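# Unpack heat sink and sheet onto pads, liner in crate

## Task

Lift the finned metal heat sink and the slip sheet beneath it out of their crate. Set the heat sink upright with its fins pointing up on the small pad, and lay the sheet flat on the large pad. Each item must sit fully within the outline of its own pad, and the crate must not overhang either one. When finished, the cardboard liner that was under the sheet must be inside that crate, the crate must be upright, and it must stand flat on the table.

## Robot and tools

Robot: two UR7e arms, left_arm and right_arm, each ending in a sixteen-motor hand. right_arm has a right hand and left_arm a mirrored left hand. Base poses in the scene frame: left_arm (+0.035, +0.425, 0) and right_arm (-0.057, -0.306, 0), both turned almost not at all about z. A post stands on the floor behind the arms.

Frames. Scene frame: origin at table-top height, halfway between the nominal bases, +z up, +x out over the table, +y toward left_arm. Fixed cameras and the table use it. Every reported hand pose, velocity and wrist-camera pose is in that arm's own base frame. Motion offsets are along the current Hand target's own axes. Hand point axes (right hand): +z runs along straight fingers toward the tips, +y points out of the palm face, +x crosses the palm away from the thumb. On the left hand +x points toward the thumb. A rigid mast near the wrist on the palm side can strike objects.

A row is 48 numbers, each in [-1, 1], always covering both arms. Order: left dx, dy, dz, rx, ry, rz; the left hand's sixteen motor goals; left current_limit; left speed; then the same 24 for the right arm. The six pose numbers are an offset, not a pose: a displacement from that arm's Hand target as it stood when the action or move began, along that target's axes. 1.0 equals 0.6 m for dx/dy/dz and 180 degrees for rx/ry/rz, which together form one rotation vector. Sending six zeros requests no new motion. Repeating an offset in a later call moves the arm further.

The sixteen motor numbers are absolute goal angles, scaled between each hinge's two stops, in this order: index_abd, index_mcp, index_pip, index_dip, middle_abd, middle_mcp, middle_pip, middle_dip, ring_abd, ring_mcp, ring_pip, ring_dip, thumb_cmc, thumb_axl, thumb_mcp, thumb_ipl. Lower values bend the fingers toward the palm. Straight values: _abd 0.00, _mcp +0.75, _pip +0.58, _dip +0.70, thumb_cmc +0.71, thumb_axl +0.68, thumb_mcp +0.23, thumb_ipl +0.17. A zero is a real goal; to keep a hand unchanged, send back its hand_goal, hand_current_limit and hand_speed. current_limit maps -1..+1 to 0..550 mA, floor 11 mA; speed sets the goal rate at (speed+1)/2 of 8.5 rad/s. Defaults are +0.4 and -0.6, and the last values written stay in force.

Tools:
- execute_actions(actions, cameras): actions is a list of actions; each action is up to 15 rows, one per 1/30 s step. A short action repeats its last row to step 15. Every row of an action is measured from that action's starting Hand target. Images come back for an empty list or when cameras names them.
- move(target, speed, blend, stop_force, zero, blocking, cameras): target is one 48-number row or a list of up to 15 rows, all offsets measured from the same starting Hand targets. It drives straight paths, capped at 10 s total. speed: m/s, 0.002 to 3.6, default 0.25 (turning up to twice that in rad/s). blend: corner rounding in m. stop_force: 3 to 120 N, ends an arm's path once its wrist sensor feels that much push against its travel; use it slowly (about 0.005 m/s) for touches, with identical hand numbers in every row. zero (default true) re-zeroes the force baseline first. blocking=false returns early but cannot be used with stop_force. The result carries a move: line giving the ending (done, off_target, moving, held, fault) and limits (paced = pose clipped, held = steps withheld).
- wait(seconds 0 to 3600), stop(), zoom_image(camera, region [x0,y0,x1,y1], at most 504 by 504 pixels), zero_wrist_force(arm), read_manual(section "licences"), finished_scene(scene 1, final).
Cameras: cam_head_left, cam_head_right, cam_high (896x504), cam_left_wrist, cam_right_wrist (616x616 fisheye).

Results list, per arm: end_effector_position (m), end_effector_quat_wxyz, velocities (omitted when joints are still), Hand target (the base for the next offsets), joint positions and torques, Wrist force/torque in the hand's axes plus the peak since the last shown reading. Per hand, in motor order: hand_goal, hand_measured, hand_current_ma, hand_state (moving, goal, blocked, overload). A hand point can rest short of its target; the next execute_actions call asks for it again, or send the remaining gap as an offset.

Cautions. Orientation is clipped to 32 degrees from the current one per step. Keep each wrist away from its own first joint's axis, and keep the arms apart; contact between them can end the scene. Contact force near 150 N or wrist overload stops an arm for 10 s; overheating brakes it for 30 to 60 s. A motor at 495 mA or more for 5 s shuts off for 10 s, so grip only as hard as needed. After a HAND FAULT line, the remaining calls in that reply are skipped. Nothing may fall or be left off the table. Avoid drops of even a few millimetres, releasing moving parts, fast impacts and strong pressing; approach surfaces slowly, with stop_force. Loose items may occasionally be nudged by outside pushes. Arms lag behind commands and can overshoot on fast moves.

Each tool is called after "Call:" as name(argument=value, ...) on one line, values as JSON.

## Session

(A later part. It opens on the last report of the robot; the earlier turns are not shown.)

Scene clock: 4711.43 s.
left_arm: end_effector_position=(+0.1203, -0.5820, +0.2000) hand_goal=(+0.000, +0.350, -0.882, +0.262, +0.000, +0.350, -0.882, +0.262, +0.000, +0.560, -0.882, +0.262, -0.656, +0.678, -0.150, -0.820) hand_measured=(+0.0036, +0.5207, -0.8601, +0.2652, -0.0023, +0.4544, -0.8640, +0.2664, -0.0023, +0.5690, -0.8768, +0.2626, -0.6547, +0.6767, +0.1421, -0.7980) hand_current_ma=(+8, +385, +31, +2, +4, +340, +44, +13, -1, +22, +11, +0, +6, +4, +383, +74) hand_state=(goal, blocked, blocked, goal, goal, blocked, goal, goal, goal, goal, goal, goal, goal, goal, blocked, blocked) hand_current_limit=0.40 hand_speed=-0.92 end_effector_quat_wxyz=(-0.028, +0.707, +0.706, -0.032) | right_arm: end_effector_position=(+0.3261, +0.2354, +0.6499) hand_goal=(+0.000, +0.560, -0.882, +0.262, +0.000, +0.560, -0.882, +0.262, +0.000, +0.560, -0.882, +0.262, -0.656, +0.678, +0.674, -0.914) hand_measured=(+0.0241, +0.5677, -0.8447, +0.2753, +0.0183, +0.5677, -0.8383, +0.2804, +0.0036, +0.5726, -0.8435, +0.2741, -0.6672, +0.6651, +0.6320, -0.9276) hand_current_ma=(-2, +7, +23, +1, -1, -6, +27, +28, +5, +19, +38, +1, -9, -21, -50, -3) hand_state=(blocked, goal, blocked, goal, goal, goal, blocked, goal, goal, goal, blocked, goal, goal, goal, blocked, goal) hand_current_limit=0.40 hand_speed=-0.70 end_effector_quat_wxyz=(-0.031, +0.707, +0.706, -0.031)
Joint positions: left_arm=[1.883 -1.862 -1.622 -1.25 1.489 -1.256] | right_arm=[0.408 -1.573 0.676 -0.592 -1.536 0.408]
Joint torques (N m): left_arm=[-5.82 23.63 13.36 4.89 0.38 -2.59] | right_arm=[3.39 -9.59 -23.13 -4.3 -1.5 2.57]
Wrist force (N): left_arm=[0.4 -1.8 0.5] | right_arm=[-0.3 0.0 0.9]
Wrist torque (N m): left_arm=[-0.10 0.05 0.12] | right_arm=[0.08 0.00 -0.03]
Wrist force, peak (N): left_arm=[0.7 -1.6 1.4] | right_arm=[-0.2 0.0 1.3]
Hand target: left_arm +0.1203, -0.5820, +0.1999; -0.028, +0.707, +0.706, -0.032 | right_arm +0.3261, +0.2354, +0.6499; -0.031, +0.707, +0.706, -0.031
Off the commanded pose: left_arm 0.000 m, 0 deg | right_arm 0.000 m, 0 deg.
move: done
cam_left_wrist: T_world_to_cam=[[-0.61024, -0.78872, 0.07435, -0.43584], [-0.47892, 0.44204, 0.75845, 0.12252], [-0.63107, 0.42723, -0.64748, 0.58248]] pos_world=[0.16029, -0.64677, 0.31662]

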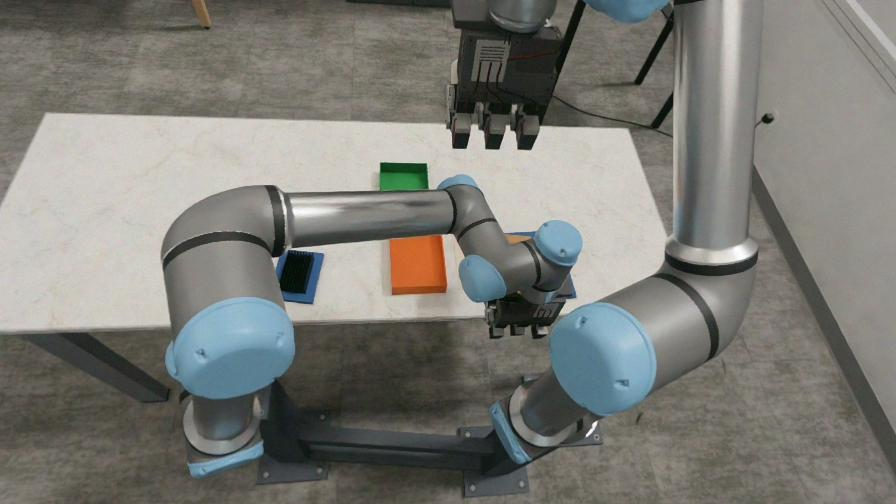

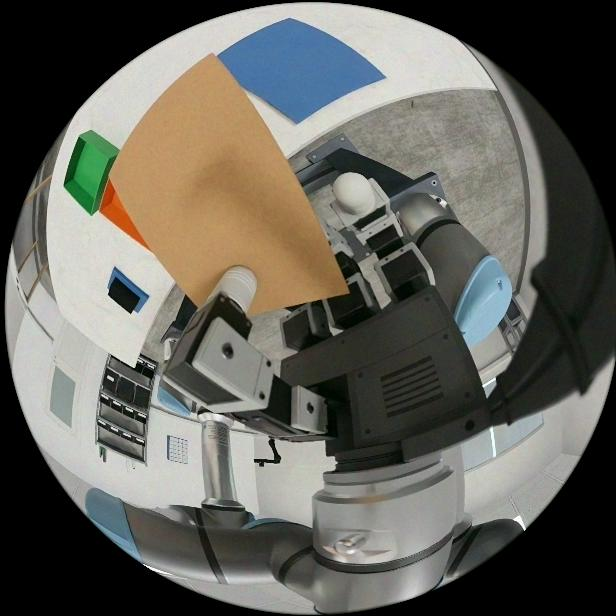

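Call:
move(target=[0.2683,0.2052,-0.0179,0,-0.0058,-0.0664,0,0.35,-0.883,0.261,0,0.35,-0.883,0.261,0,0.56,-0.883,0.261,-0.657,0.678,-0.15,-0.82,0.4,-0.92,0,0,0,0,0,0,0,0.56,-0.883,0.261,0,0.56,-0.883,0.261,0,0.56,-0.883,0.261,-0.657,0.678,0.674,-0.914,0.4,-0.7], speed=0.08, cameras=["cam_head_left","cam_left_wrist","cam_high","cam_head_right"])

Call:
zoom_image(camera="cam_head_left", region=[370, 200, 520, 340])

Call:
zoom_image(camera="cam_high", region=[480, 130, 680, 330])

Scene clock: 4718.93 s.
left_arm: end_effector_position=(+0.2439, -0.4210, +0.1994) hand_goal=(+0.000, +0.350, -0.882, +0.262, +0.000, +0.350, -0.882, +0.262, +0.000, +0.560, -0.882, +0.262, -0.656, +0.678, -0.150, -0.820) hand_measured=(+0.0051, +0.5207, -0.8601, +0.2652, -0.0037, +0.4556, -0.8640, +0.2664, -0.0052, +0.5690, -0.8755, +0.2626, -0.6547, +0.6777, +0.1431, -0.7990) hand_current_ma=(+10, +380, +43, +1, +10, +349, +41, +16, -5, +19, +10, +0, +3, -1, +383, +67) hand_state=(goal, blocked, blocked, goal, goal, blocked, goal, goal, goal, goal, goal, goal, goal, goal, blocked, blocked) hand_current_limit=0.40 hand_speed=-0.92 end_effector_quat_wxyz=(-0.025, +0.629, +0.776, -0.035) end_effector_velocity=(-0.001, -0.001, -0.001) end_effector_angular_velocity=(+0.001, +0.001, +0.004) | right_arm: end_effector_position=(+0.3261, +0.2354, +0.6499) hand_goal=(+0.000, +0.560, -0.882, +0.262, +0.000, +0.560, -0.882, +0.262, +0.000, +0.560, -0.882, +0.262, -0.656, +0.678, +0.674, -0.914) hand_measured=(+0.0241, +0.5677, -0.8447, +0.2753, +0.0183, +0.5677, -0.8383, +0.2804, +0.0036, +0.5726, -0.8435, +0.2741, -0.6672, +0.6651, +0.6320, -0.9276) hand_current_ma=(+8, +10, +26, +3, -8, +3, +24, +30, -1, +8, +32, +0, -7, -34, -38, -16) hand_state=(blocked, goal, blocked, goal, goal, goal, blocked, goal, goal, goal, blocked, goal, goal, goal, blocked, goal) hand_current_limit=0.40 hand_speed=-0.70 end_effector_quat_wxyz=(-0.031, +0.707, +0.706, -0.031)
Joint positions: left_arm=[2.231 -1.595 -1.935 -1.215 1.492 -1.118] | right_arm=[0.408 -1.573 0.676 -0.592 -1.536 0.408]
Joint velocities: left_arm=[-0.002 -0.003 0.002 0.001 0 -0.006] | right_arm=[within noise]
Joint torques (N m): left_arm=[-6.64 11.88 33.01 0.44 0.07 -2.1] | right_arm=[3.04 -10.92 -22.37 -4.25 -1.4 2.64]
Wrist force (N): left_arm=[0.2 -1.4 0.5] | right_arm=[0.2 0.2 1.1]
Wrist torque (N m): left_arm=[-0.06 0.09 -0.01] | right_arm=[0.10 -0.07 0.01]
Wrist force, peak (N): left_arm=[-0.5 -2.5 0.7] | right_arm=[-0.3 -0.1 1.2]
Hand target: left_arm +0.2440, -0.4211, +0.1994; -0.025, +0.629, +0.776, -0.035 | right_arm +0.3261, +0.2354, +0.6499; -0.031, +0.707, +0.706, -0.031
Off the commanded pose: left_arm 0.000 m, 0 deg | right_arm 0.000 m, 0 deg.
move: done
cam_left_wrist: T_world_to_cam=[[-0.43304, -0.89823, 0.07521, -0.32293], [-0.55949, 0.33328, 0.75888, 0.08483], [-0.70671, 0.28654, -0.64687, 0.5505]] pos_world=[0.29667, -0.47608, 0.31602]
Images, in order (width x height): cam_head_left 896x504, cam_head_right 896x504, cam_high 896x504, cam_left_wrist 616x616.

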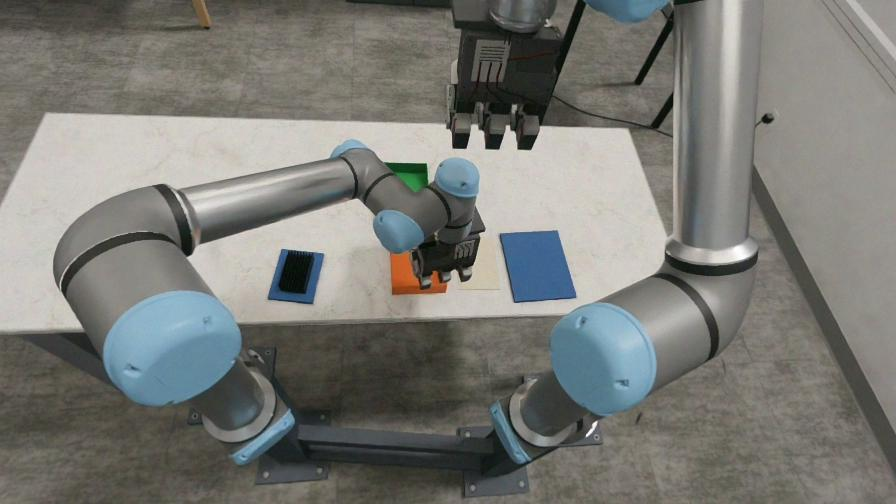

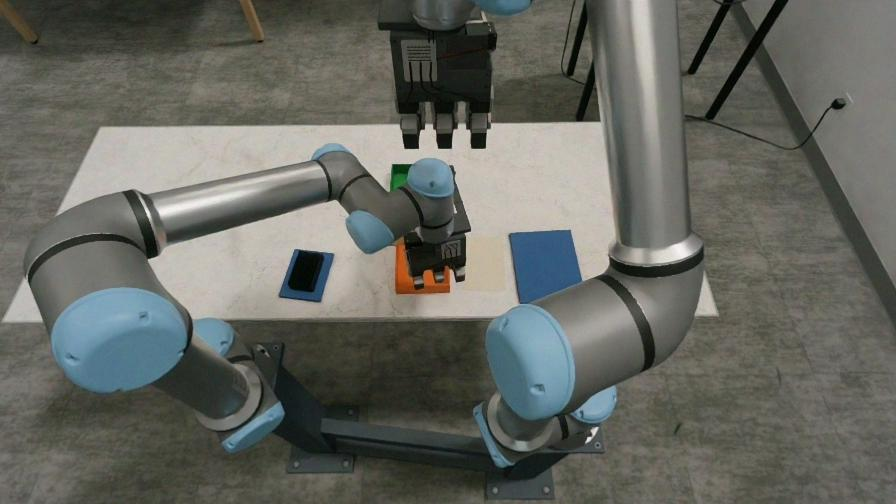

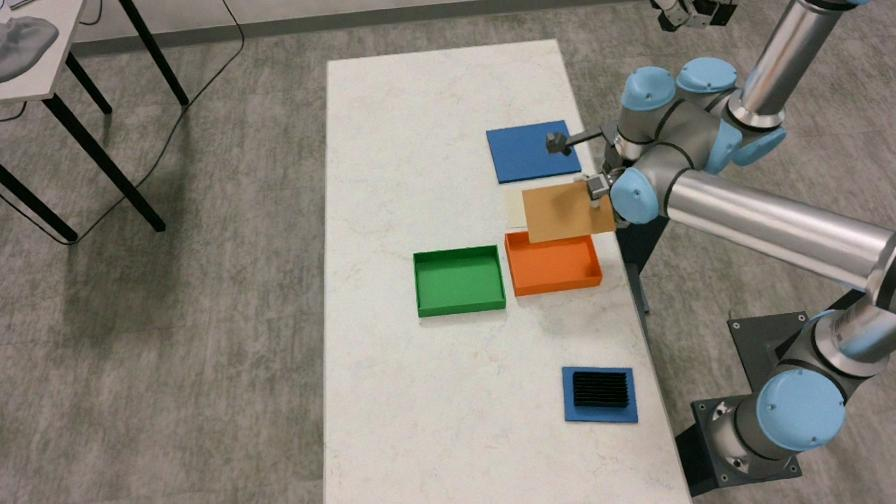

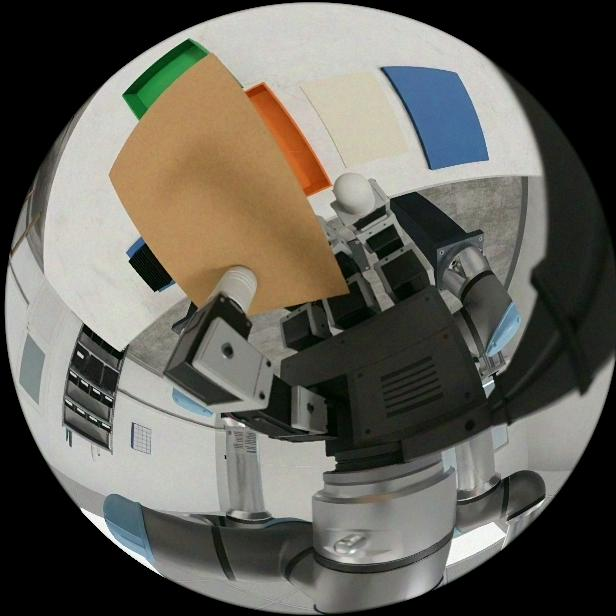

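Scaled by 3.360 from the camera's image (finer frame: 1280x720).

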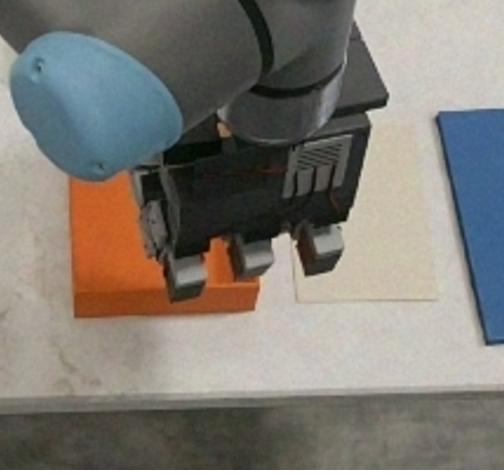

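Scaled by 2.520 from the camera's image (finer frame: 1280x720).

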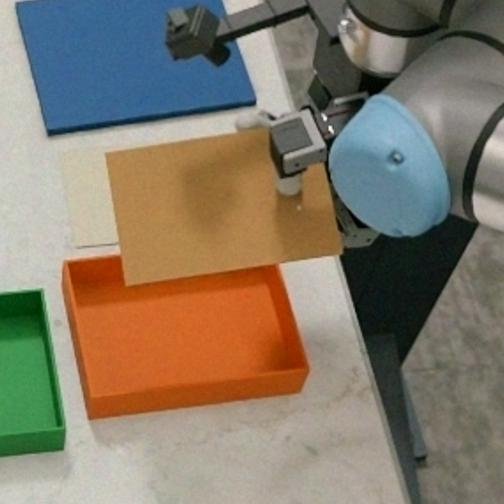

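Call:
move(target=[0.0203,-0.0829,0.1224,0.1357,0.0274,-0.017,0,0.35,-0.883,0.261,0,0.35,-0.883,0.261,0,0.56,-0.883,0.261,-0.657,0.678,-0.15,-0.82,0.4,-0.92,0,0,0,0,0,0,0,0.56,-0.883,0.261,0,0.56,-0.883,0.261,0,0.56,-0.883,0.261,-0.657,0.678,0.674,-0.914,0.4,-0.7], speed=0.07, cameras=["cam_head_left","cam_left_wrist","cam_high","cam_head_right"])

Call:
zoom_image(camera="cam_high", region=[480, 130, 680, 330])

Call:
zoom_image(camera="cam_left_wrist", region=[60, 30, 380, 350])

Scene clock: 4782.67 s.
left_arm: end_effector_position=(+0.1869, -0.4210, +0.1303) hand_goal=(+0.000, +0.350, -0.882, +0.262, +0.000, +0.350, -0.882, +0.262, +0.000, +0.560, -0.882, +0.262, -0.656, +0.678, -0.150, -0.820) hand_measured=(+0.0036, +0.5195, -0.8589, +0.2652, -0.0023, +0.4532, -0.8640, +0.2664, -0.0023, +0.5569, -0.8781, +0.2626, -0.6547, +0.6777, +0.1431, -0.7980) hand_current_ma=(+2, +380, +35, -4, +6, +336, +47, +14, +2, +4, +14, -2, +7, +0, +388, +74) hand_state=(goal, blocked, blocked, goal, goal, blocked, goal, goal, goal, goal, goal, goal, goal, goal, blocked, blocked) hand_current_limit=0.40 hand_speed=-0.92 end_effector_quat_wxyz=(-0.192, +0.590, +0.766, -0.171) | right_arm: end_effector_position=(+0.3261, +0.2354, +0.6499) hand_goal=(+0.000, +0.560, -0.882, +0.262, +0.000, +0.560, -0.882, +0.262, +0.000, +0.560, -0.882, +0.262, -0.656, +0.678, +0.674, -0.914) hand_measured=(+0.0241, +0.5677, -0.8447, +0.2753, +0.0183, +0.5677, -0.8383, +0.2804, +0.0036, +0.5726, -0.8435, +0.2741, -0.6672, +0.6651, +0.6320, -0.9285) hand_current_ma=(+1, -3, +20, +0, -2, +1, +13, +14, -5, +11, +37, +2, -16, -23, -48, -12) hand_state=(blocked, goal, blocked, goal, goal, goal, blocked, goal, goal, goal, blocked, goal, goal, goal, blocked, goal) hand_current_limit=0.40 hand_speed=-0.70 end_effector_quat_wxyz=(-0.031, +0.707, +0.706, -0.031)
Joint positions: left_arm=[2.309 -1.697 -1.927 -1.428 1.17 -1.021] | right_arm=[0.408 -1.573 0.676 -0.592 -1.536 0.408]
Joint torques (N m): left_arm=[-6.22 39.07 9.88 5.18 1.15 -2.21] | right_arm=[3.24 -10.55 -22.57 -4.34 -1.26 2.83]
Wrist force (N): left_arm=[-0.3 -1.7 0.9] | right_arm=[0.0 -0.1 0.8]
Wrist torque (N m): left_arm=[0.08 0.19 -0.03] | right_arm=[0.07 -0.02 -0.02]
Wrist force, peak (N): left_arm=[-0.4 -1.6 1.0] | right_arm=[0.1 -0.4 1.4]
Hand target: left_arm +0.1869, -0.4211, +0.1304; -0.191, +0.590, +0.766, -0.171 | right_arm +0.3261, +0.2354, +0.6499; -0.031, +0.707, +0.706, -0.031
Off the commanded pose: left_arm 0.000 m, 0 deg | right_arm 0.000 m, 0 deg.
move: done
cam_left_wrist: T_world_to_cam=[[-0.32229, -0.91507, 0.24245, -0.39195], [-0.19993, 0.31614, 0.92741, 0.0089], [-0.92529, 0.25042, -0.28484, 0.44399]] pos_world=[0.28628, -0.47266, 0.21324]
Images, in order (width x height): cam_head_left 896x504, cam_head_right 896x504, cam_high 896x504, cam_left_wrist 616x616.

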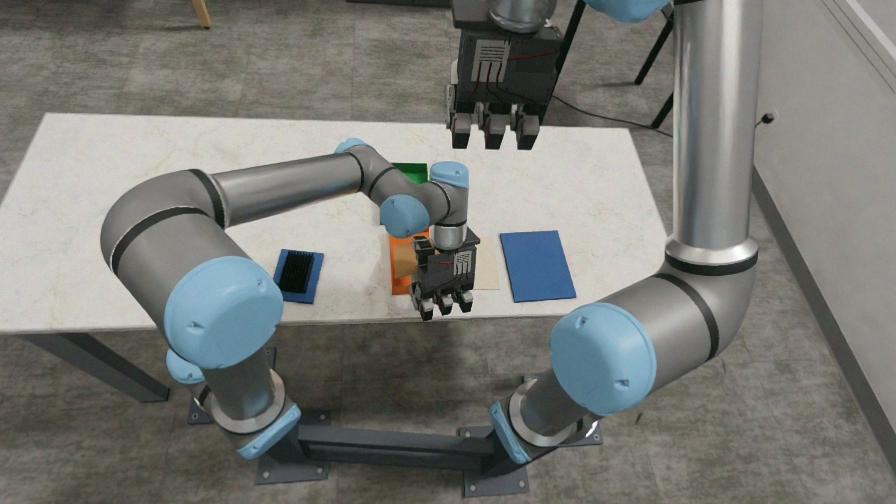

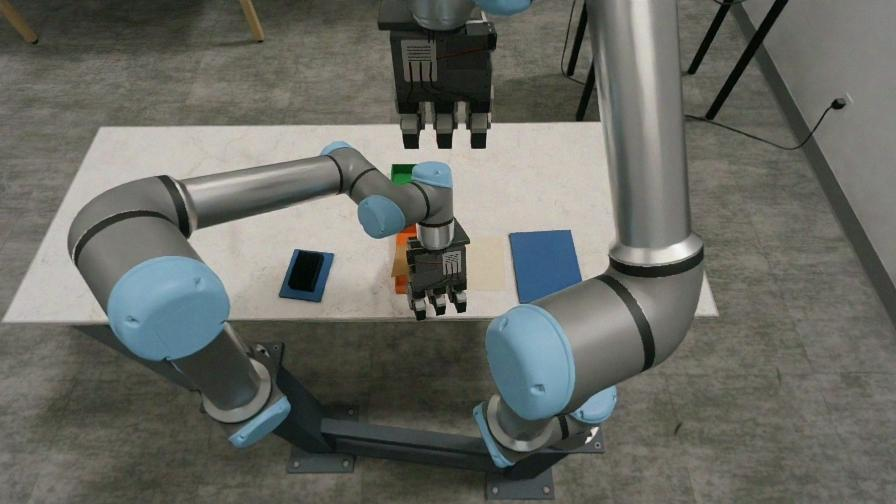

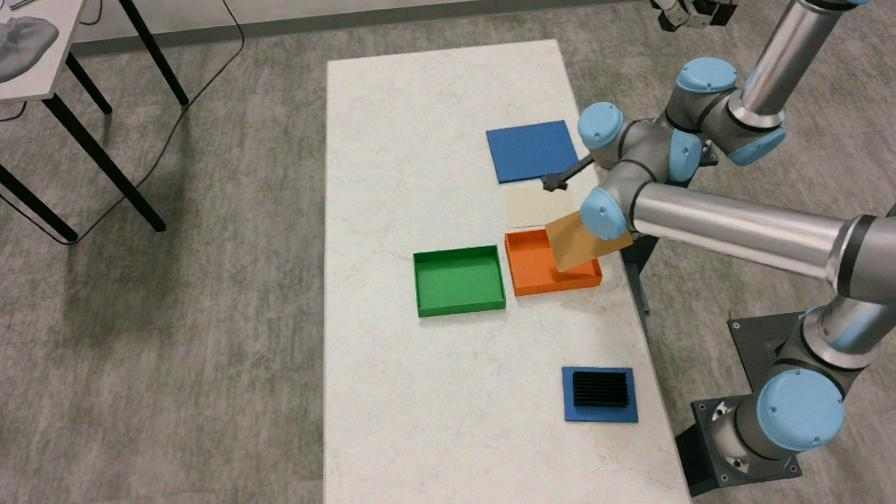

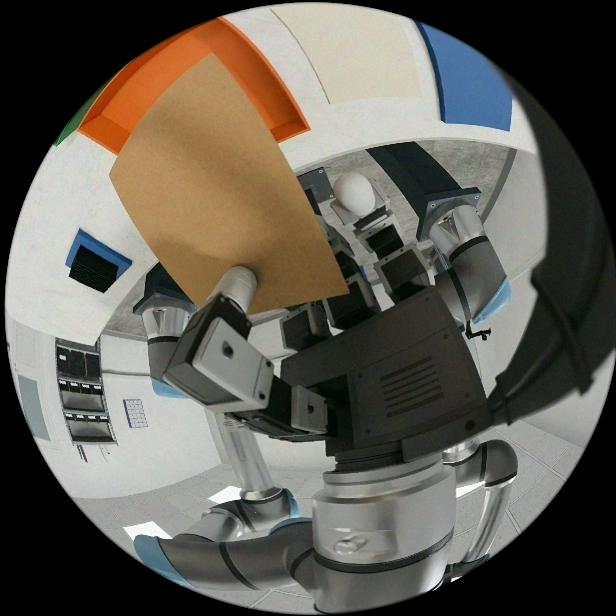

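Scaled by 2.520 from the camera's image (finer frame: 1280x720).

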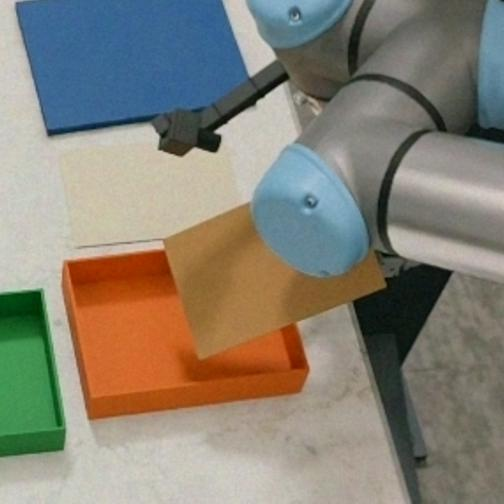

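Scaled by 1.575 from the camera's image (finer frame: 880x880).

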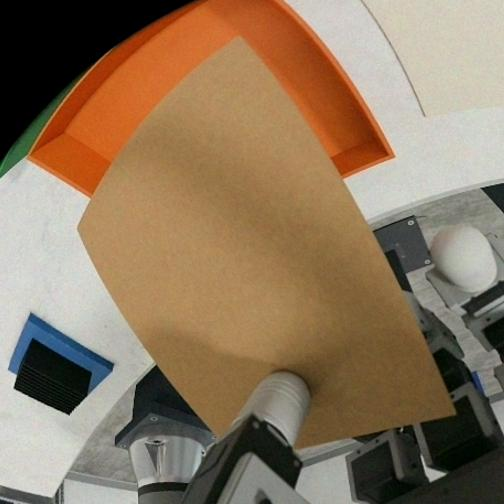

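Call:
zoom_image(camera="cam_head_left", region=[380, 210, 500, 330])

Call:
zoom_image(camera="cam_head_right", region=[380, 210, 500, 330])

Scaled by 4.200 from the camera's image (finer frame: 1280x720).

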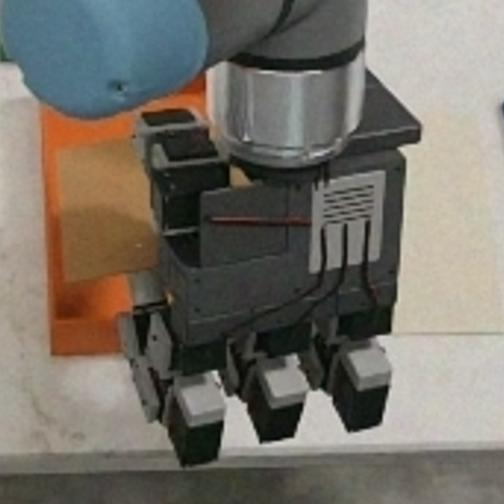

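Scaled by 4.200 from the camera's image (finer frame: 1280x720).

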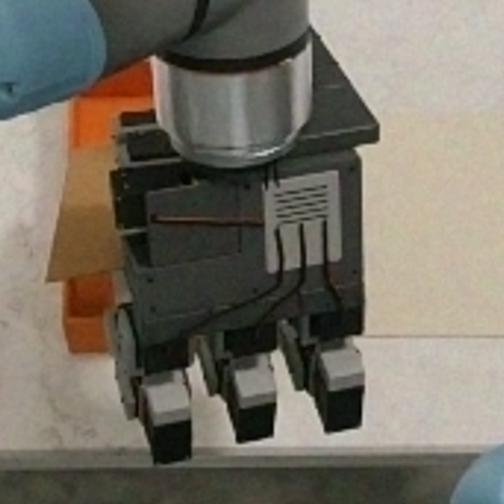

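Call:
move(target=[-0.0078,0.0507,0.0899,0,0,0,0,0.35,-0.883,0.261,0,0.35,-0.883,0.261,0,0.56,-0.883,0.261,-0.657,0.678,-0.15,-0.82,0.4,-0.92,0,0,0,0,0,0,0,0.56,-0.883,0.261,0,0.56,-0.883,0.261,0,0.56,-0.883,0.261,-0.657,0.678,0.674,-0.914,0.4,-0.7], speed=0.04, stop_force=6, cameras=["cam_head_left","cam_left_wrist","cam_high"])

Call:
zoom_image(camera="cam_high", region=[480, 130, 680, 330])

Call:
zoom_image(camera="cam_left_wrist", region=[60, 30, 380, 350])

Scene clock: 4818.90 s.
left_arm: end_effector_position=(+0.1868, -0.4200, +0.0683) hand_goal=(+0.000, +0.350, -0.882, +0.262, +0.000, +0.350, -0.882, +0.262, +0.000, +0.560, -0.882, +0.262, -0.656, +0.678, -0.150, -0.820) hand_measured=(+0.0036, +0.5207, -0.8589, +0.2652, -0.0023, +0.4520, -0.8614, +0.2664, -0.0037, +0.5581, -0.8755, +0.2626, -0.6534, +0.6767, +0.1431, -0.7980) hand_current_ma=(+8, +382, +39, -4, +12, +333, +42, +15, +5, +6, +14, +3, +5, -2, +382, +75) hand_state=(goal, blocked, blocked, goal, goal, blocked, goal, goal, goal, goal, goal, goal, goal, goal, blocked, blocked) hand_current_limit=0.40 hand_speed=-0.92 end_effector_quat_wxyz=(-0.191, +0.590, +0.766, -0.171) | right_arm: end_effector_position=(+0.3261, +0.2354, +0.6499) hand_goal=(+0.000, +0.560, -0.882, +0.262, +0.000, +0.560, -0.882, +0.262, +0.000, +0.560, -0.882, +0.262, -0.656, +0.678, +0.674, -0.914) hand_measured=(+0.0241, +0.5690, -0.8447, +0.2753, +0.0183, +0.5677, -0.8383, +0.2804, +0.0036, +0.5726, -0.8435, +0.2753, -0.6672, +0.6651, +0.6320, -0.9285) hand_current_ma=(+12, +9, +19, +13, +16, +5, +19, +18, -2, +9, +34, -2, +2, -19, -33, -18) hand_state=(blocked, goal, blocked, goal, goal, goal, blocked, goal, goal, goal, blocked, goal, goal, goal, blocked, goal) hand_current_limit=0.40 hand_speed=-0.70 end_effector_quat_wxyz=(-0.031, +0.707, +0.706, -0.031)
Joint positions: left_arm=[2.31 -1.78 -2.014 -1.258 1.171 -1.02] | right_arm=[0.408 -1.573 0.676 -0.592 -1.536 0.408]
Joint torques (N m): left_arm=[1.35 40.56 29.22 -0.72 0.95 0.55] | right_arm=[2.74 -10.63 -23.27 -4.31 -1.24 2.63]
Wrist force (N): left_arm=[-0.3 -1.8 0.6] | right_arm=[-0.2 -0.4 0.8]
Wrist torque (N m): left_arm=[0.09 0.18 -0.03] | right_arm=[0.04 0.00 -0.04]
Wrist force, peak (N): left_arm=[-0.5 -1.7 1.0] | right_arm=[-0.1 -0.3 1.3]
Hand target: left_arm +0.1868, -0.4200, +0.0683; -0.191, +0.590, +0.766, -0.171 | right_arm +0.3261, +0.2354, +0.6499; -0.031, +0.707, +0.706, -0.031
Off the commanded pose: left_arm 0.000 m, 0 deg | right_arm 0.000 m, 0 deg.
move: done
cam_left_wrist: T_world_to_cam=[[-0.32226, -0.91505, 0.24257, -0.37605], [-0.20031, 0.31635, 0.92725, 0.0663], [-0.92521, 0.25023, -0.28524, 0.42594]] pos_world=[0.28618, -0.47166, 0.15124]
Images, in order (width x height): cam_head_left 896x504, cam_high 896x504, cam_left_wrist 616x616.

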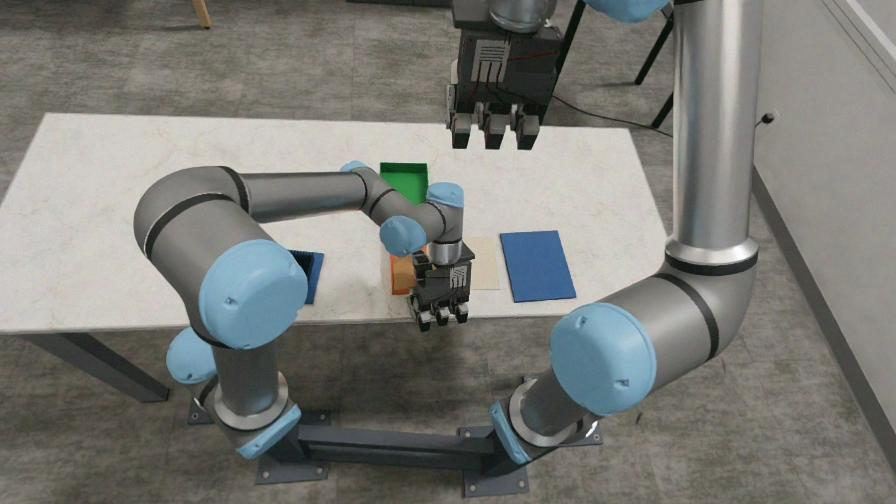

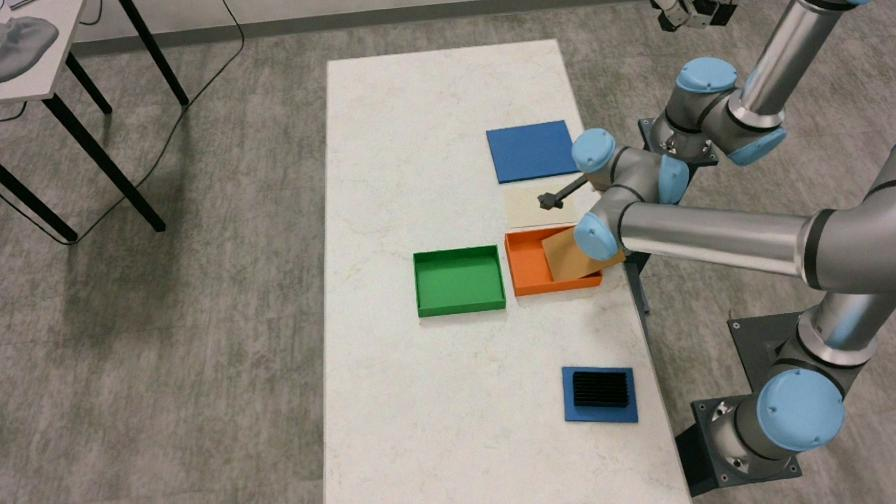

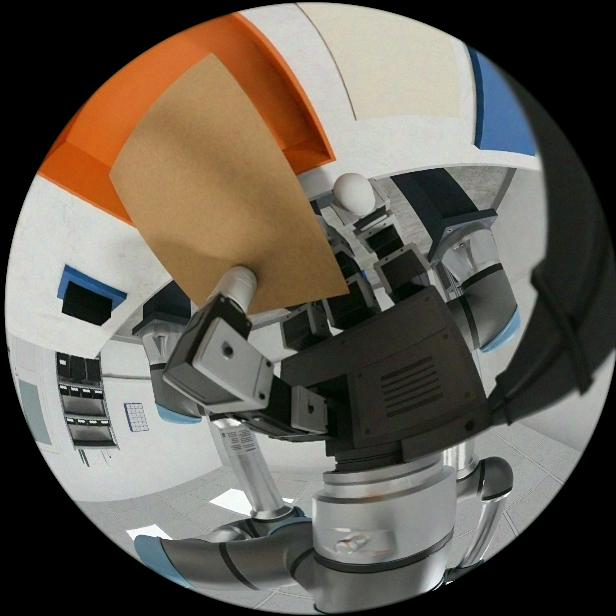

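Scaled by 2.520 from the camera's image (finer frame: 1280x720).

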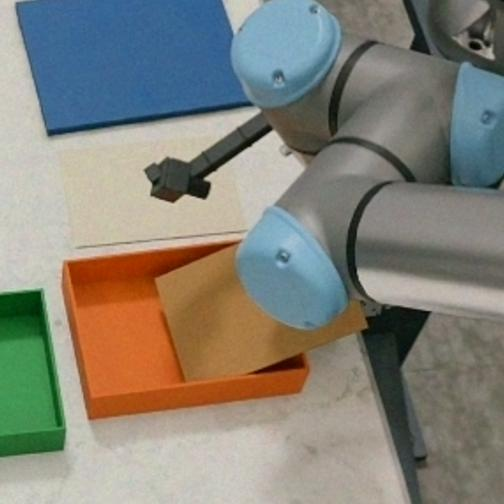

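Scaled by 1.575 from the camera's image (finer frame: 880x880).

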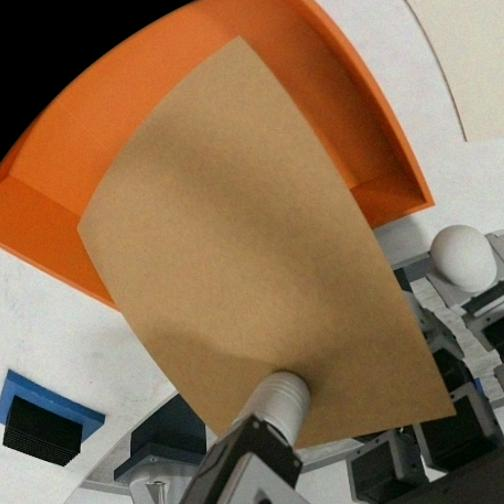

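Call:
move(target=[-0.005,0.0268,0.0478,0,0,0,0,0.35,-0.883,0.261,0,0.35,-0.883,0.261,0,0.56,-0.883,0.261,-0.657,0.678,-0.15,-0.82,0.4,-0.92,0,0,0,0,0,0,0,0.56,-0.883,0.261,0,0.56,-0.883,0.261,0,0.56,-0.883,0.261,-0.657,0.678,0.674,-0.914,0.4,-0.7], speed=0.02, stop_force=6, cameras=["cam_head_left","cam_left_wrist","cam_high"])

Call:
zoom_image(camera="cam_high", region=[480, 130, 680, 330])

Call:
zoom_image(camera="cam_left_wrist", region=[60, 30, 380, 350])

Scene clock: 4834.97 s.
left_arm: end_effector_position=(+0.1868, -0.4200, +0.0353) hand_goal=(+0.000, +0.350, -0.882, +0.262, +0.000, +0.350, -0.882, +0.262, +0.000, +0.560, -0.882, +0.262, -0.656, +0.678, -0.150, -0.820) hand_measured=(+0.0036, +0.5219, -0.8524, +0.2664, -0.0037, +0.4532, -0.8601, +0.2652, -0.0037, +0.5099, -0.9525, +0.2346, -0.6534, +0.6767, +0.1431, -0.7980) hand_current_ma=(+10, +385, +57, -1, +6, +332, +47, +13, -1, -130, -184, -58, +8, +0, +384, +74) hand_state=(goal, blocked, blocked, goal, goal, blocked, blocked, goal, goal, blocked, blocked, blocked, goal, goal, blocked, blocked) hand_current_limit=0.40 hand_speed=-0.92 end_effector_quat_wxyz=(-0.191, +0.590, +0.766, -0.171) | right_arm: end_effector_position=(+0.3261, +0.2354, +0.6499) hand_goal=(+0.000, +0.560, -0.882, +0.262, +0.000, +0.560, -0.882, +0.262, +0.000, +0.560, -0.882, +0.262, -0.656, +0.678, +0.674, -0.914) hand_measured=(+0.0256, +0.5677, -0.8447, +0.2753, +0.0168, +0.5677, -0.8383, +0.2804, +0.0036, +0.5726, -0.8435, +0.2741, -0.6672, +0.6651, +0.6320, -0.9276) hand_current_ma=(+7, +7, +24, +4, +0, +7, +33, +20, -2, +13, +39, -8, -7, -19, -45, -20) hand_state=(blocked, goal, blocked, goal, goal, goal, blocked, goal, goal, goal, blocked, goal, goal, goal, blocked, goal) hand_current_limit=0.40 hand_speed=-0.70 end_effector_quat_wxyz=(-0.031, +0.707, +0.706, -0.031)
Joint positions: left_arm=[2.31 -1.835 -2.05 -1.167 1.171 -1.02] | right_arm=[0.408 -1.573 0.676 -0.592 -1.536 0.408]
Joint torques (N m): left_arm=[6.11 38.99 26.41 -0.77 0.87 2.83] | right_arm=[3.39 -10.57 -22.87 -4.13 -1.4 2.59]
Wrist force (N): left_arm=[0.2 -4.2 -3.0] | right_arm=[0.1 -0.1 0.7]
Wrist torque (N m): left_arm=[0.07 -0.04 0.12] | right_arm=[0.09 -0.04 -0.01]
Wrist force, peak (N): left_arm=[-0.1 -4.8 -3.5] | right_arm=[-0.1 -0.4 1.2]
Hand target: left_arm +0.1868, -0.4200, +0.0353; -0.191, +0.590, +0.766, -0.171 | right_arm +0.3261, +0.2354, +0.6499; -0.031, +0.707, +0.706, -0.031
Off the commanded pose: left_arm 0.000 m, 0 deg | right_arm 0.000 m, 0 deg.
move: done
cam_left_wrist: T_world_to_cam=[[-0.32226, -0.91505, 0.24257, -0.36805], [-0.20031, 0.31635, 0.92725, 0.0969], [-0.92521, 0.25023, -0.28524, 0.41653]] pos_world=[0.28618, -0.47166, 0.11824]
Images, in order (width x height): cam_head_left 896x504, cam_high 896x504, cam_left_wrist 616x616.

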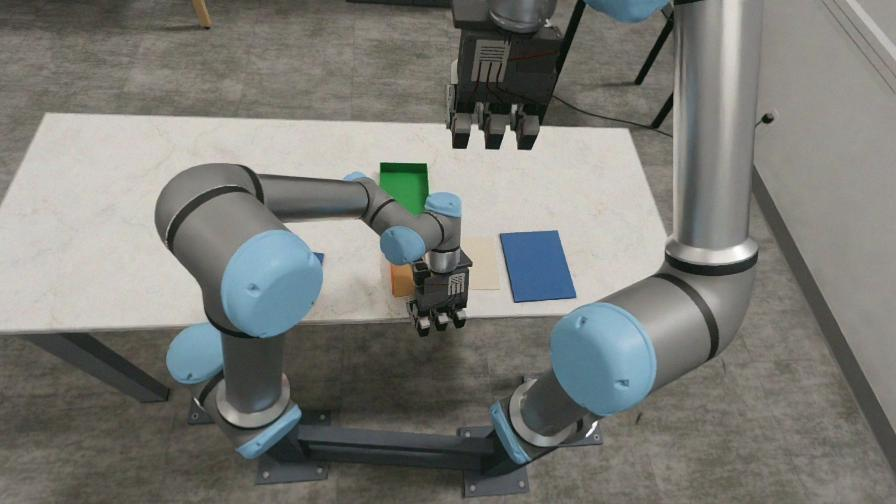

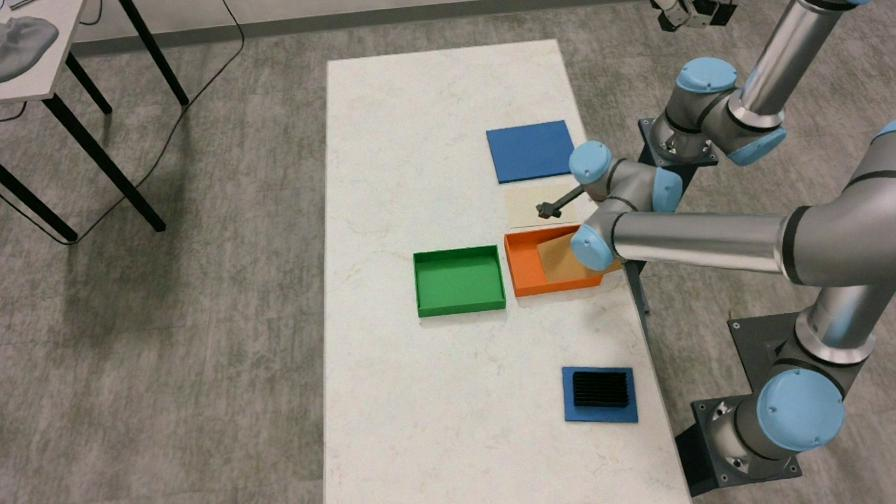

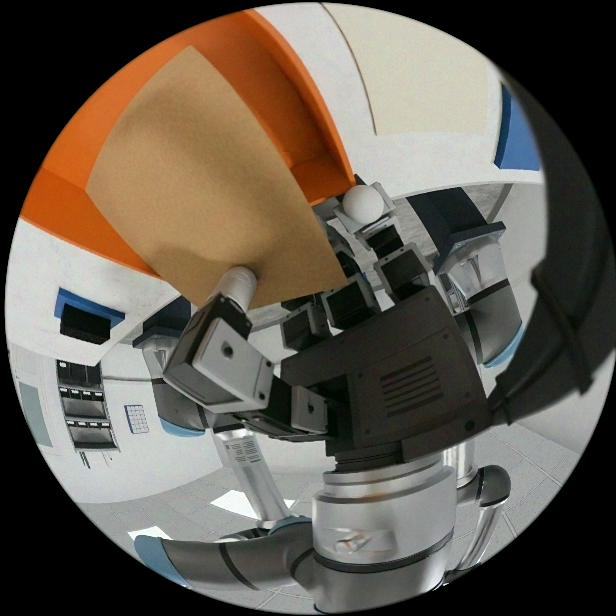

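Scaled by 2.520 from the camera's image (finer frame: 1280x720).

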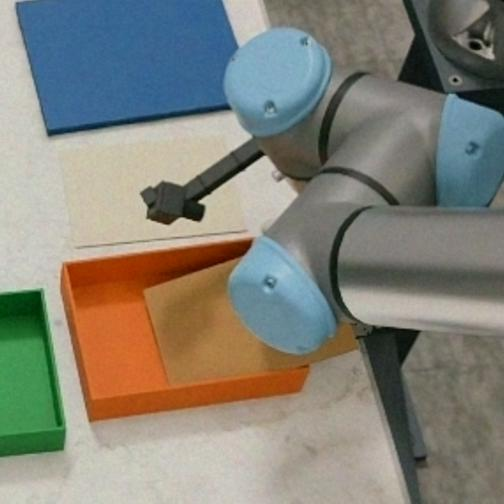

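Scaled by 1.575 from the camera's image (finer frame: 880x880).

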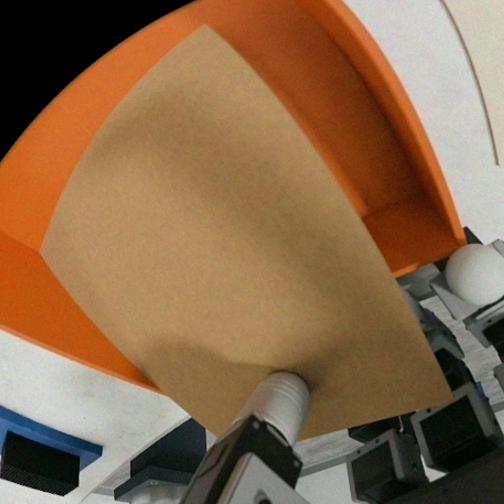

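Call:
move(target=[0,0,0,0,0,0,0,0.53,-0.86,0.261,0,0.47,-0.86,0.261,0,0.56,-0.883,0.261,-0.657,0.678,0.15,-0.82,0.4,-0.92,0,0,0,0,0,0,0,0.56,-0.883,0.261,0,0.56,-0.883,0.261,0,0.56,-0.883,0.261,-0.657,0.678,0.674,-0.914,0.4,-0.7])

Call:
move(target=[0,0,0,0,0,0,0,0.54,-0.87,0.261,0,0.52,-0.87,0.261,0,0.56,-0.883,0.261,-0.657,0.678,0.35,-0.86,0.4,-0.92,0,0,0,0,0,0,0,0.56,-0.883,0.261,0,0.56,-0.883,0.261,0,0.56,-0.883,0.261,-0.657,0.678,0.674,-0.914,0.4,-0.7], cameras=["cam_head_left","cam_left_wrist","cam_high"])

Call:
zoom_image(camera="cam_high", region=[480, 130, 680, 330])

Call:
zoom_image(camera="cam_left_wrist", region=[60, 30, 380, 350])

Scene clock: 4850.23 s.
left_arm: end_effector_position=(+0.1868, -0.4200, +0.0353) hand_goal=(+0.000, +0.530, -0.860, +0.262, +0.000, +0.470, -0.860, +0.262, +0.000, +0.560, -0.882, +0.262, -0.656, +0.678, +0.150, -0.820) hand_measured=(+0.0021, +0.5352, -0.8473, +0.2664, -0.0023, +0.4737, -0.8499, +0.2613, -0.0052, +0.5099, -0.9525, +0.2333, -0.6534, +0.6809, +0.1599, -0.8085) hand_current_ma=(+10, +11, +19, -1, +4, +8, +19, +10, +1, -123, -188, -60, +10, +0, +20, +35) hand_state=(goal, goal, goal, goal, goal, goal, goal, goal, goal, blocked, blocked, blocked, goal, goal, goal, goal) hand_current_limit=0.40 hand_speed=-0.92 end_effector_quat_wxyz=(-0.191, +0.590, +0.766, -0.171) | right_arm: end_effector_position=(+0.3261, +0.2354, +0.6499) hand_goal=(+0.000, +0.560, -0.882, +0.262, +0.000, +0.560, -0.882, +0.262, +0.000, +0.560, -0.882, +0.262, -0.656, +0.678, +0.674, -0.914) hand_measured=(+0.0241, +0.5677, -0.8447, +0.2753, +0.0183, +0.5677, -0.8383, +0.2792, +0.0036, +0.5726, -0.8435, +0.2741, -0.6685, +0.6651, +0.6320, -0.9285) hand_current_ma=(+7, +7, +40, +9, +16, -3, +17, +15, -6, +8, +38, -2, -22, -13, -54, -13) hand_state=(blocked, goal, blocked, goal, goal, goal, blocked, goal, goal, goal, blocked, goal, goal, goal, blocked, goal) hand_current_limit=0.40 hand_speed=-0.70 end_effector_quat_wxyz=(-0.031, +0.707, +0.706, -0.031)
Joint positions: left_arm=[2.31 -1.835 -2.05 -1.167 1.171 -1.02] | right_arm=[0.408 -1.573 0.676 -0.592 -1.536 0.408]
Joint torques (N m): left_arm=[6.34 39.54 26.74 0.45 1.06 2.72] | right_arm=[3.03 -11.17 -22.45 -4.16 -1.46 2.72]
Wrist force (N): left_arm=[0.3 -3.7 -2.8] | right_arm=[-0.3 -0.3 0.7]
Wrist torque (N m): left_arm=[0.12 -0.05 0.10] | right_arm=[0.05 0.01 -0.04]
Wrist force, peak (N): left_arm=[0.0 -4.8 -2.9] | right_arm=[-0.1 -0.2 1.3]
Hand target: left_arm +0.1868, -0.4200, +0.0353; -0.191, +0.590, +0.766, -0.171 | right_arm +0.3261, +0.2354, +0.6499; -0.031, +0.707, +0.706, -0.031
Off the commanded pose: left_arm 0.000 m, 0 deg | right_arm 0.000 m, 0 deg.
move: done

Scene clock: 4851.37 s.
left_arm: end_effector_position=(+0.1868, -0.4200, +0.0353) hand_goal=(+0.000, +0.540, -0.870, +0.262, +0.000, +0.520, -0.870, +0.262, +0.000, +0.560, -0.882, +0.262, -0.656, +0.678, +0.350, -0.860) hand_measured=(+0.0036, +0.5364, -0.8614, +0.2677, -0.0037, +0.5159, -0.8627, +0.2639, -0.0037, +0.5099, -0.9525, +0.2346, -0.6572, +0.6777, +0.3420, -0.8561) hand_current_ma=(+12, -9, +5, -3, +4, -3, +15, +7, +3, -125, -187, -55, +1, +1, -18, +22) hand_state=(goal, goal, goal, goal, goal, goal, goal, goal, goal, blocked, blocked, blocked, goal, goal, goal, goal) hand_current_limit=0.40 hand_speed=-0.92 end_effector_quat_wxyz=(-0.191, +0.590, +0.766, -0.171) | right_arm: end_effector_position=(+0.3261, +0.2354, +0.6499) hand_goal=(+0.000, +0.560, -0.882, +0.262, +0.000, +0.560, -0.882, +0.262, +0.000, +0.560, -0.882, +0.262, -0.656, +0.678, +0.674, -0.914) hand_measured=(+0.0241, +0.5690, -0.8447, +0.2753, +0.0168, +0.5677, -0.8383, +0.2804, +0.0036, +0.5726, -0.8435, +0.2741, -0.6672, +0.6651, +0.6320, -0.9285) hand_current_ma=(+8, +9, +37, +11, +3, -3, +24, +17, -4, +13, +38, +2, -12, -13, -38, -18) hand_state=(blocked, goal, blocked, goal, goal, goal, blocked, goal, goal, goal, blocked, goal, goal, goal, blocked, goal) hand_current_limit=0.40 hand_speed=-0.70 end_effector_quat_wxyz=(-0.031, +0.707, +0.706, -0.031)
Joint positions: left_arm=[2.31 -1.835 -2.05 -1.167 1.171 -1.02] | right_arm=[0.408 -1.573 0.676 -0.592 -1.536 0.408]
Joint torques (N m): left_arm=[6.18 38.68 25.35 0.72 1.07 2.88] | right_arm=[3.07 -10.51 -23.07 -4.03 -1.38 2.68]
Wrist force (N): left_arm=[0.4 -3.9 -2.7] | right_arm=[-0.2 -0.1 1.0]
Wrist torque (N m): left_arm=[0.08 -0.04 0.10] | right_arm=[0.05 -0.01 -0.03]
Wrist force, peak (N): left_arm=[0.5 -4.3 -2.8] | right_arm=[0.1 -0.2 1.2]
Hand target: left_arm +0.1868, -0.4200, +0.0353; -0.191, +0.590, +0.766, -0.171 | right_arm +0.3261, +0.2354, +0.6499; -0.031, +0.707, +0.706, -0.031
Off the commanded pose: left_arm 0.000 m, 0 deg | right_arm 0.000 m, 0 deg.
move: done
cam_left_wrist: T_world_to_cam=[[-0.32226, -0.91505, 0.24257, -0.36805], [-0.20031, 0.31635, 0.92725, 0.0969], [-0.92521, 0.25023, -0.28524, 0.41653]] pos_world=[0.28618, -0.47166, 0.11824]
Images, in order (width x height): cam_head_left 896x504, cam_high 896x504, cam_left_wrist 616x616.

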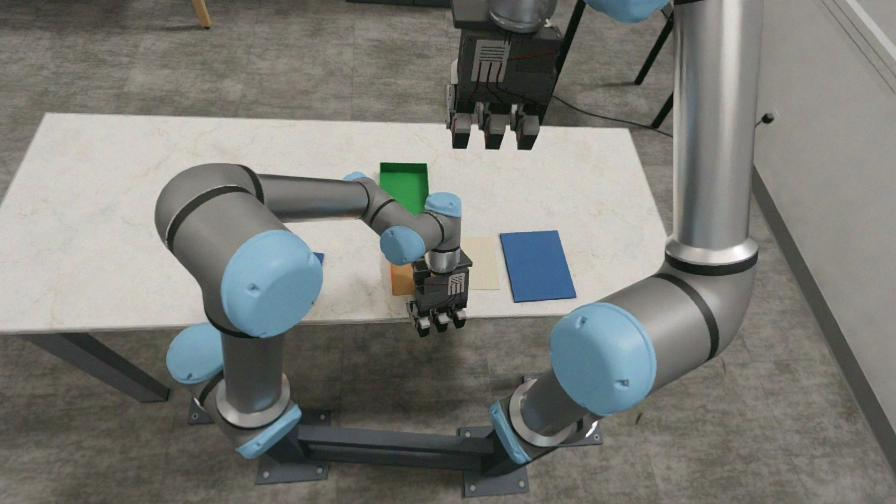

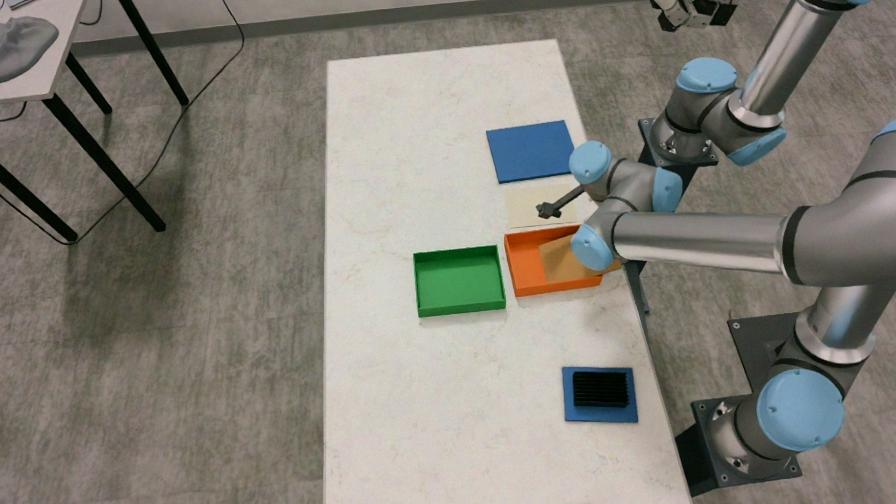

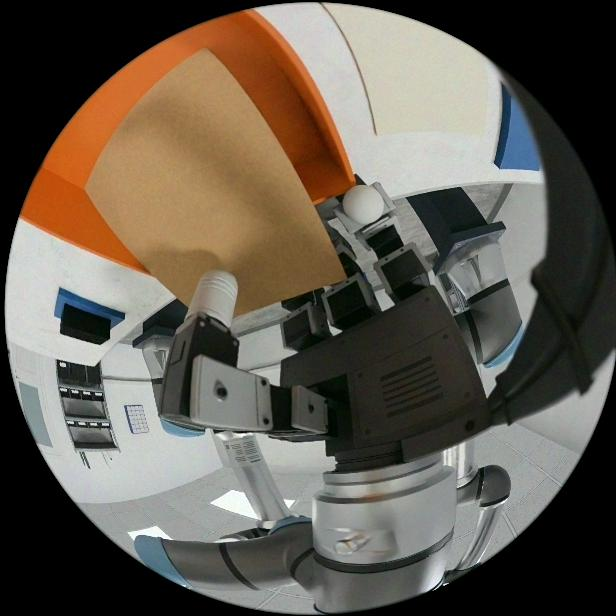

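Scaled by 2.520 from the camera's image (finer frame: 1280x720).

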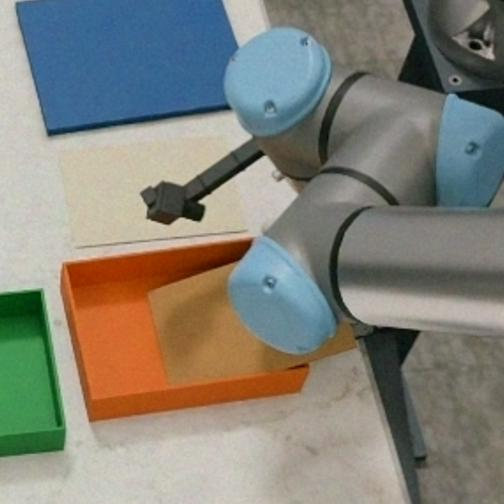

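Scaled by 1.575 from the camera's image (finer frame: 880x880).

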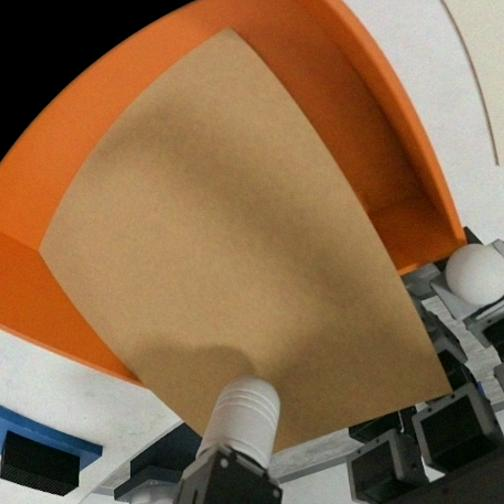

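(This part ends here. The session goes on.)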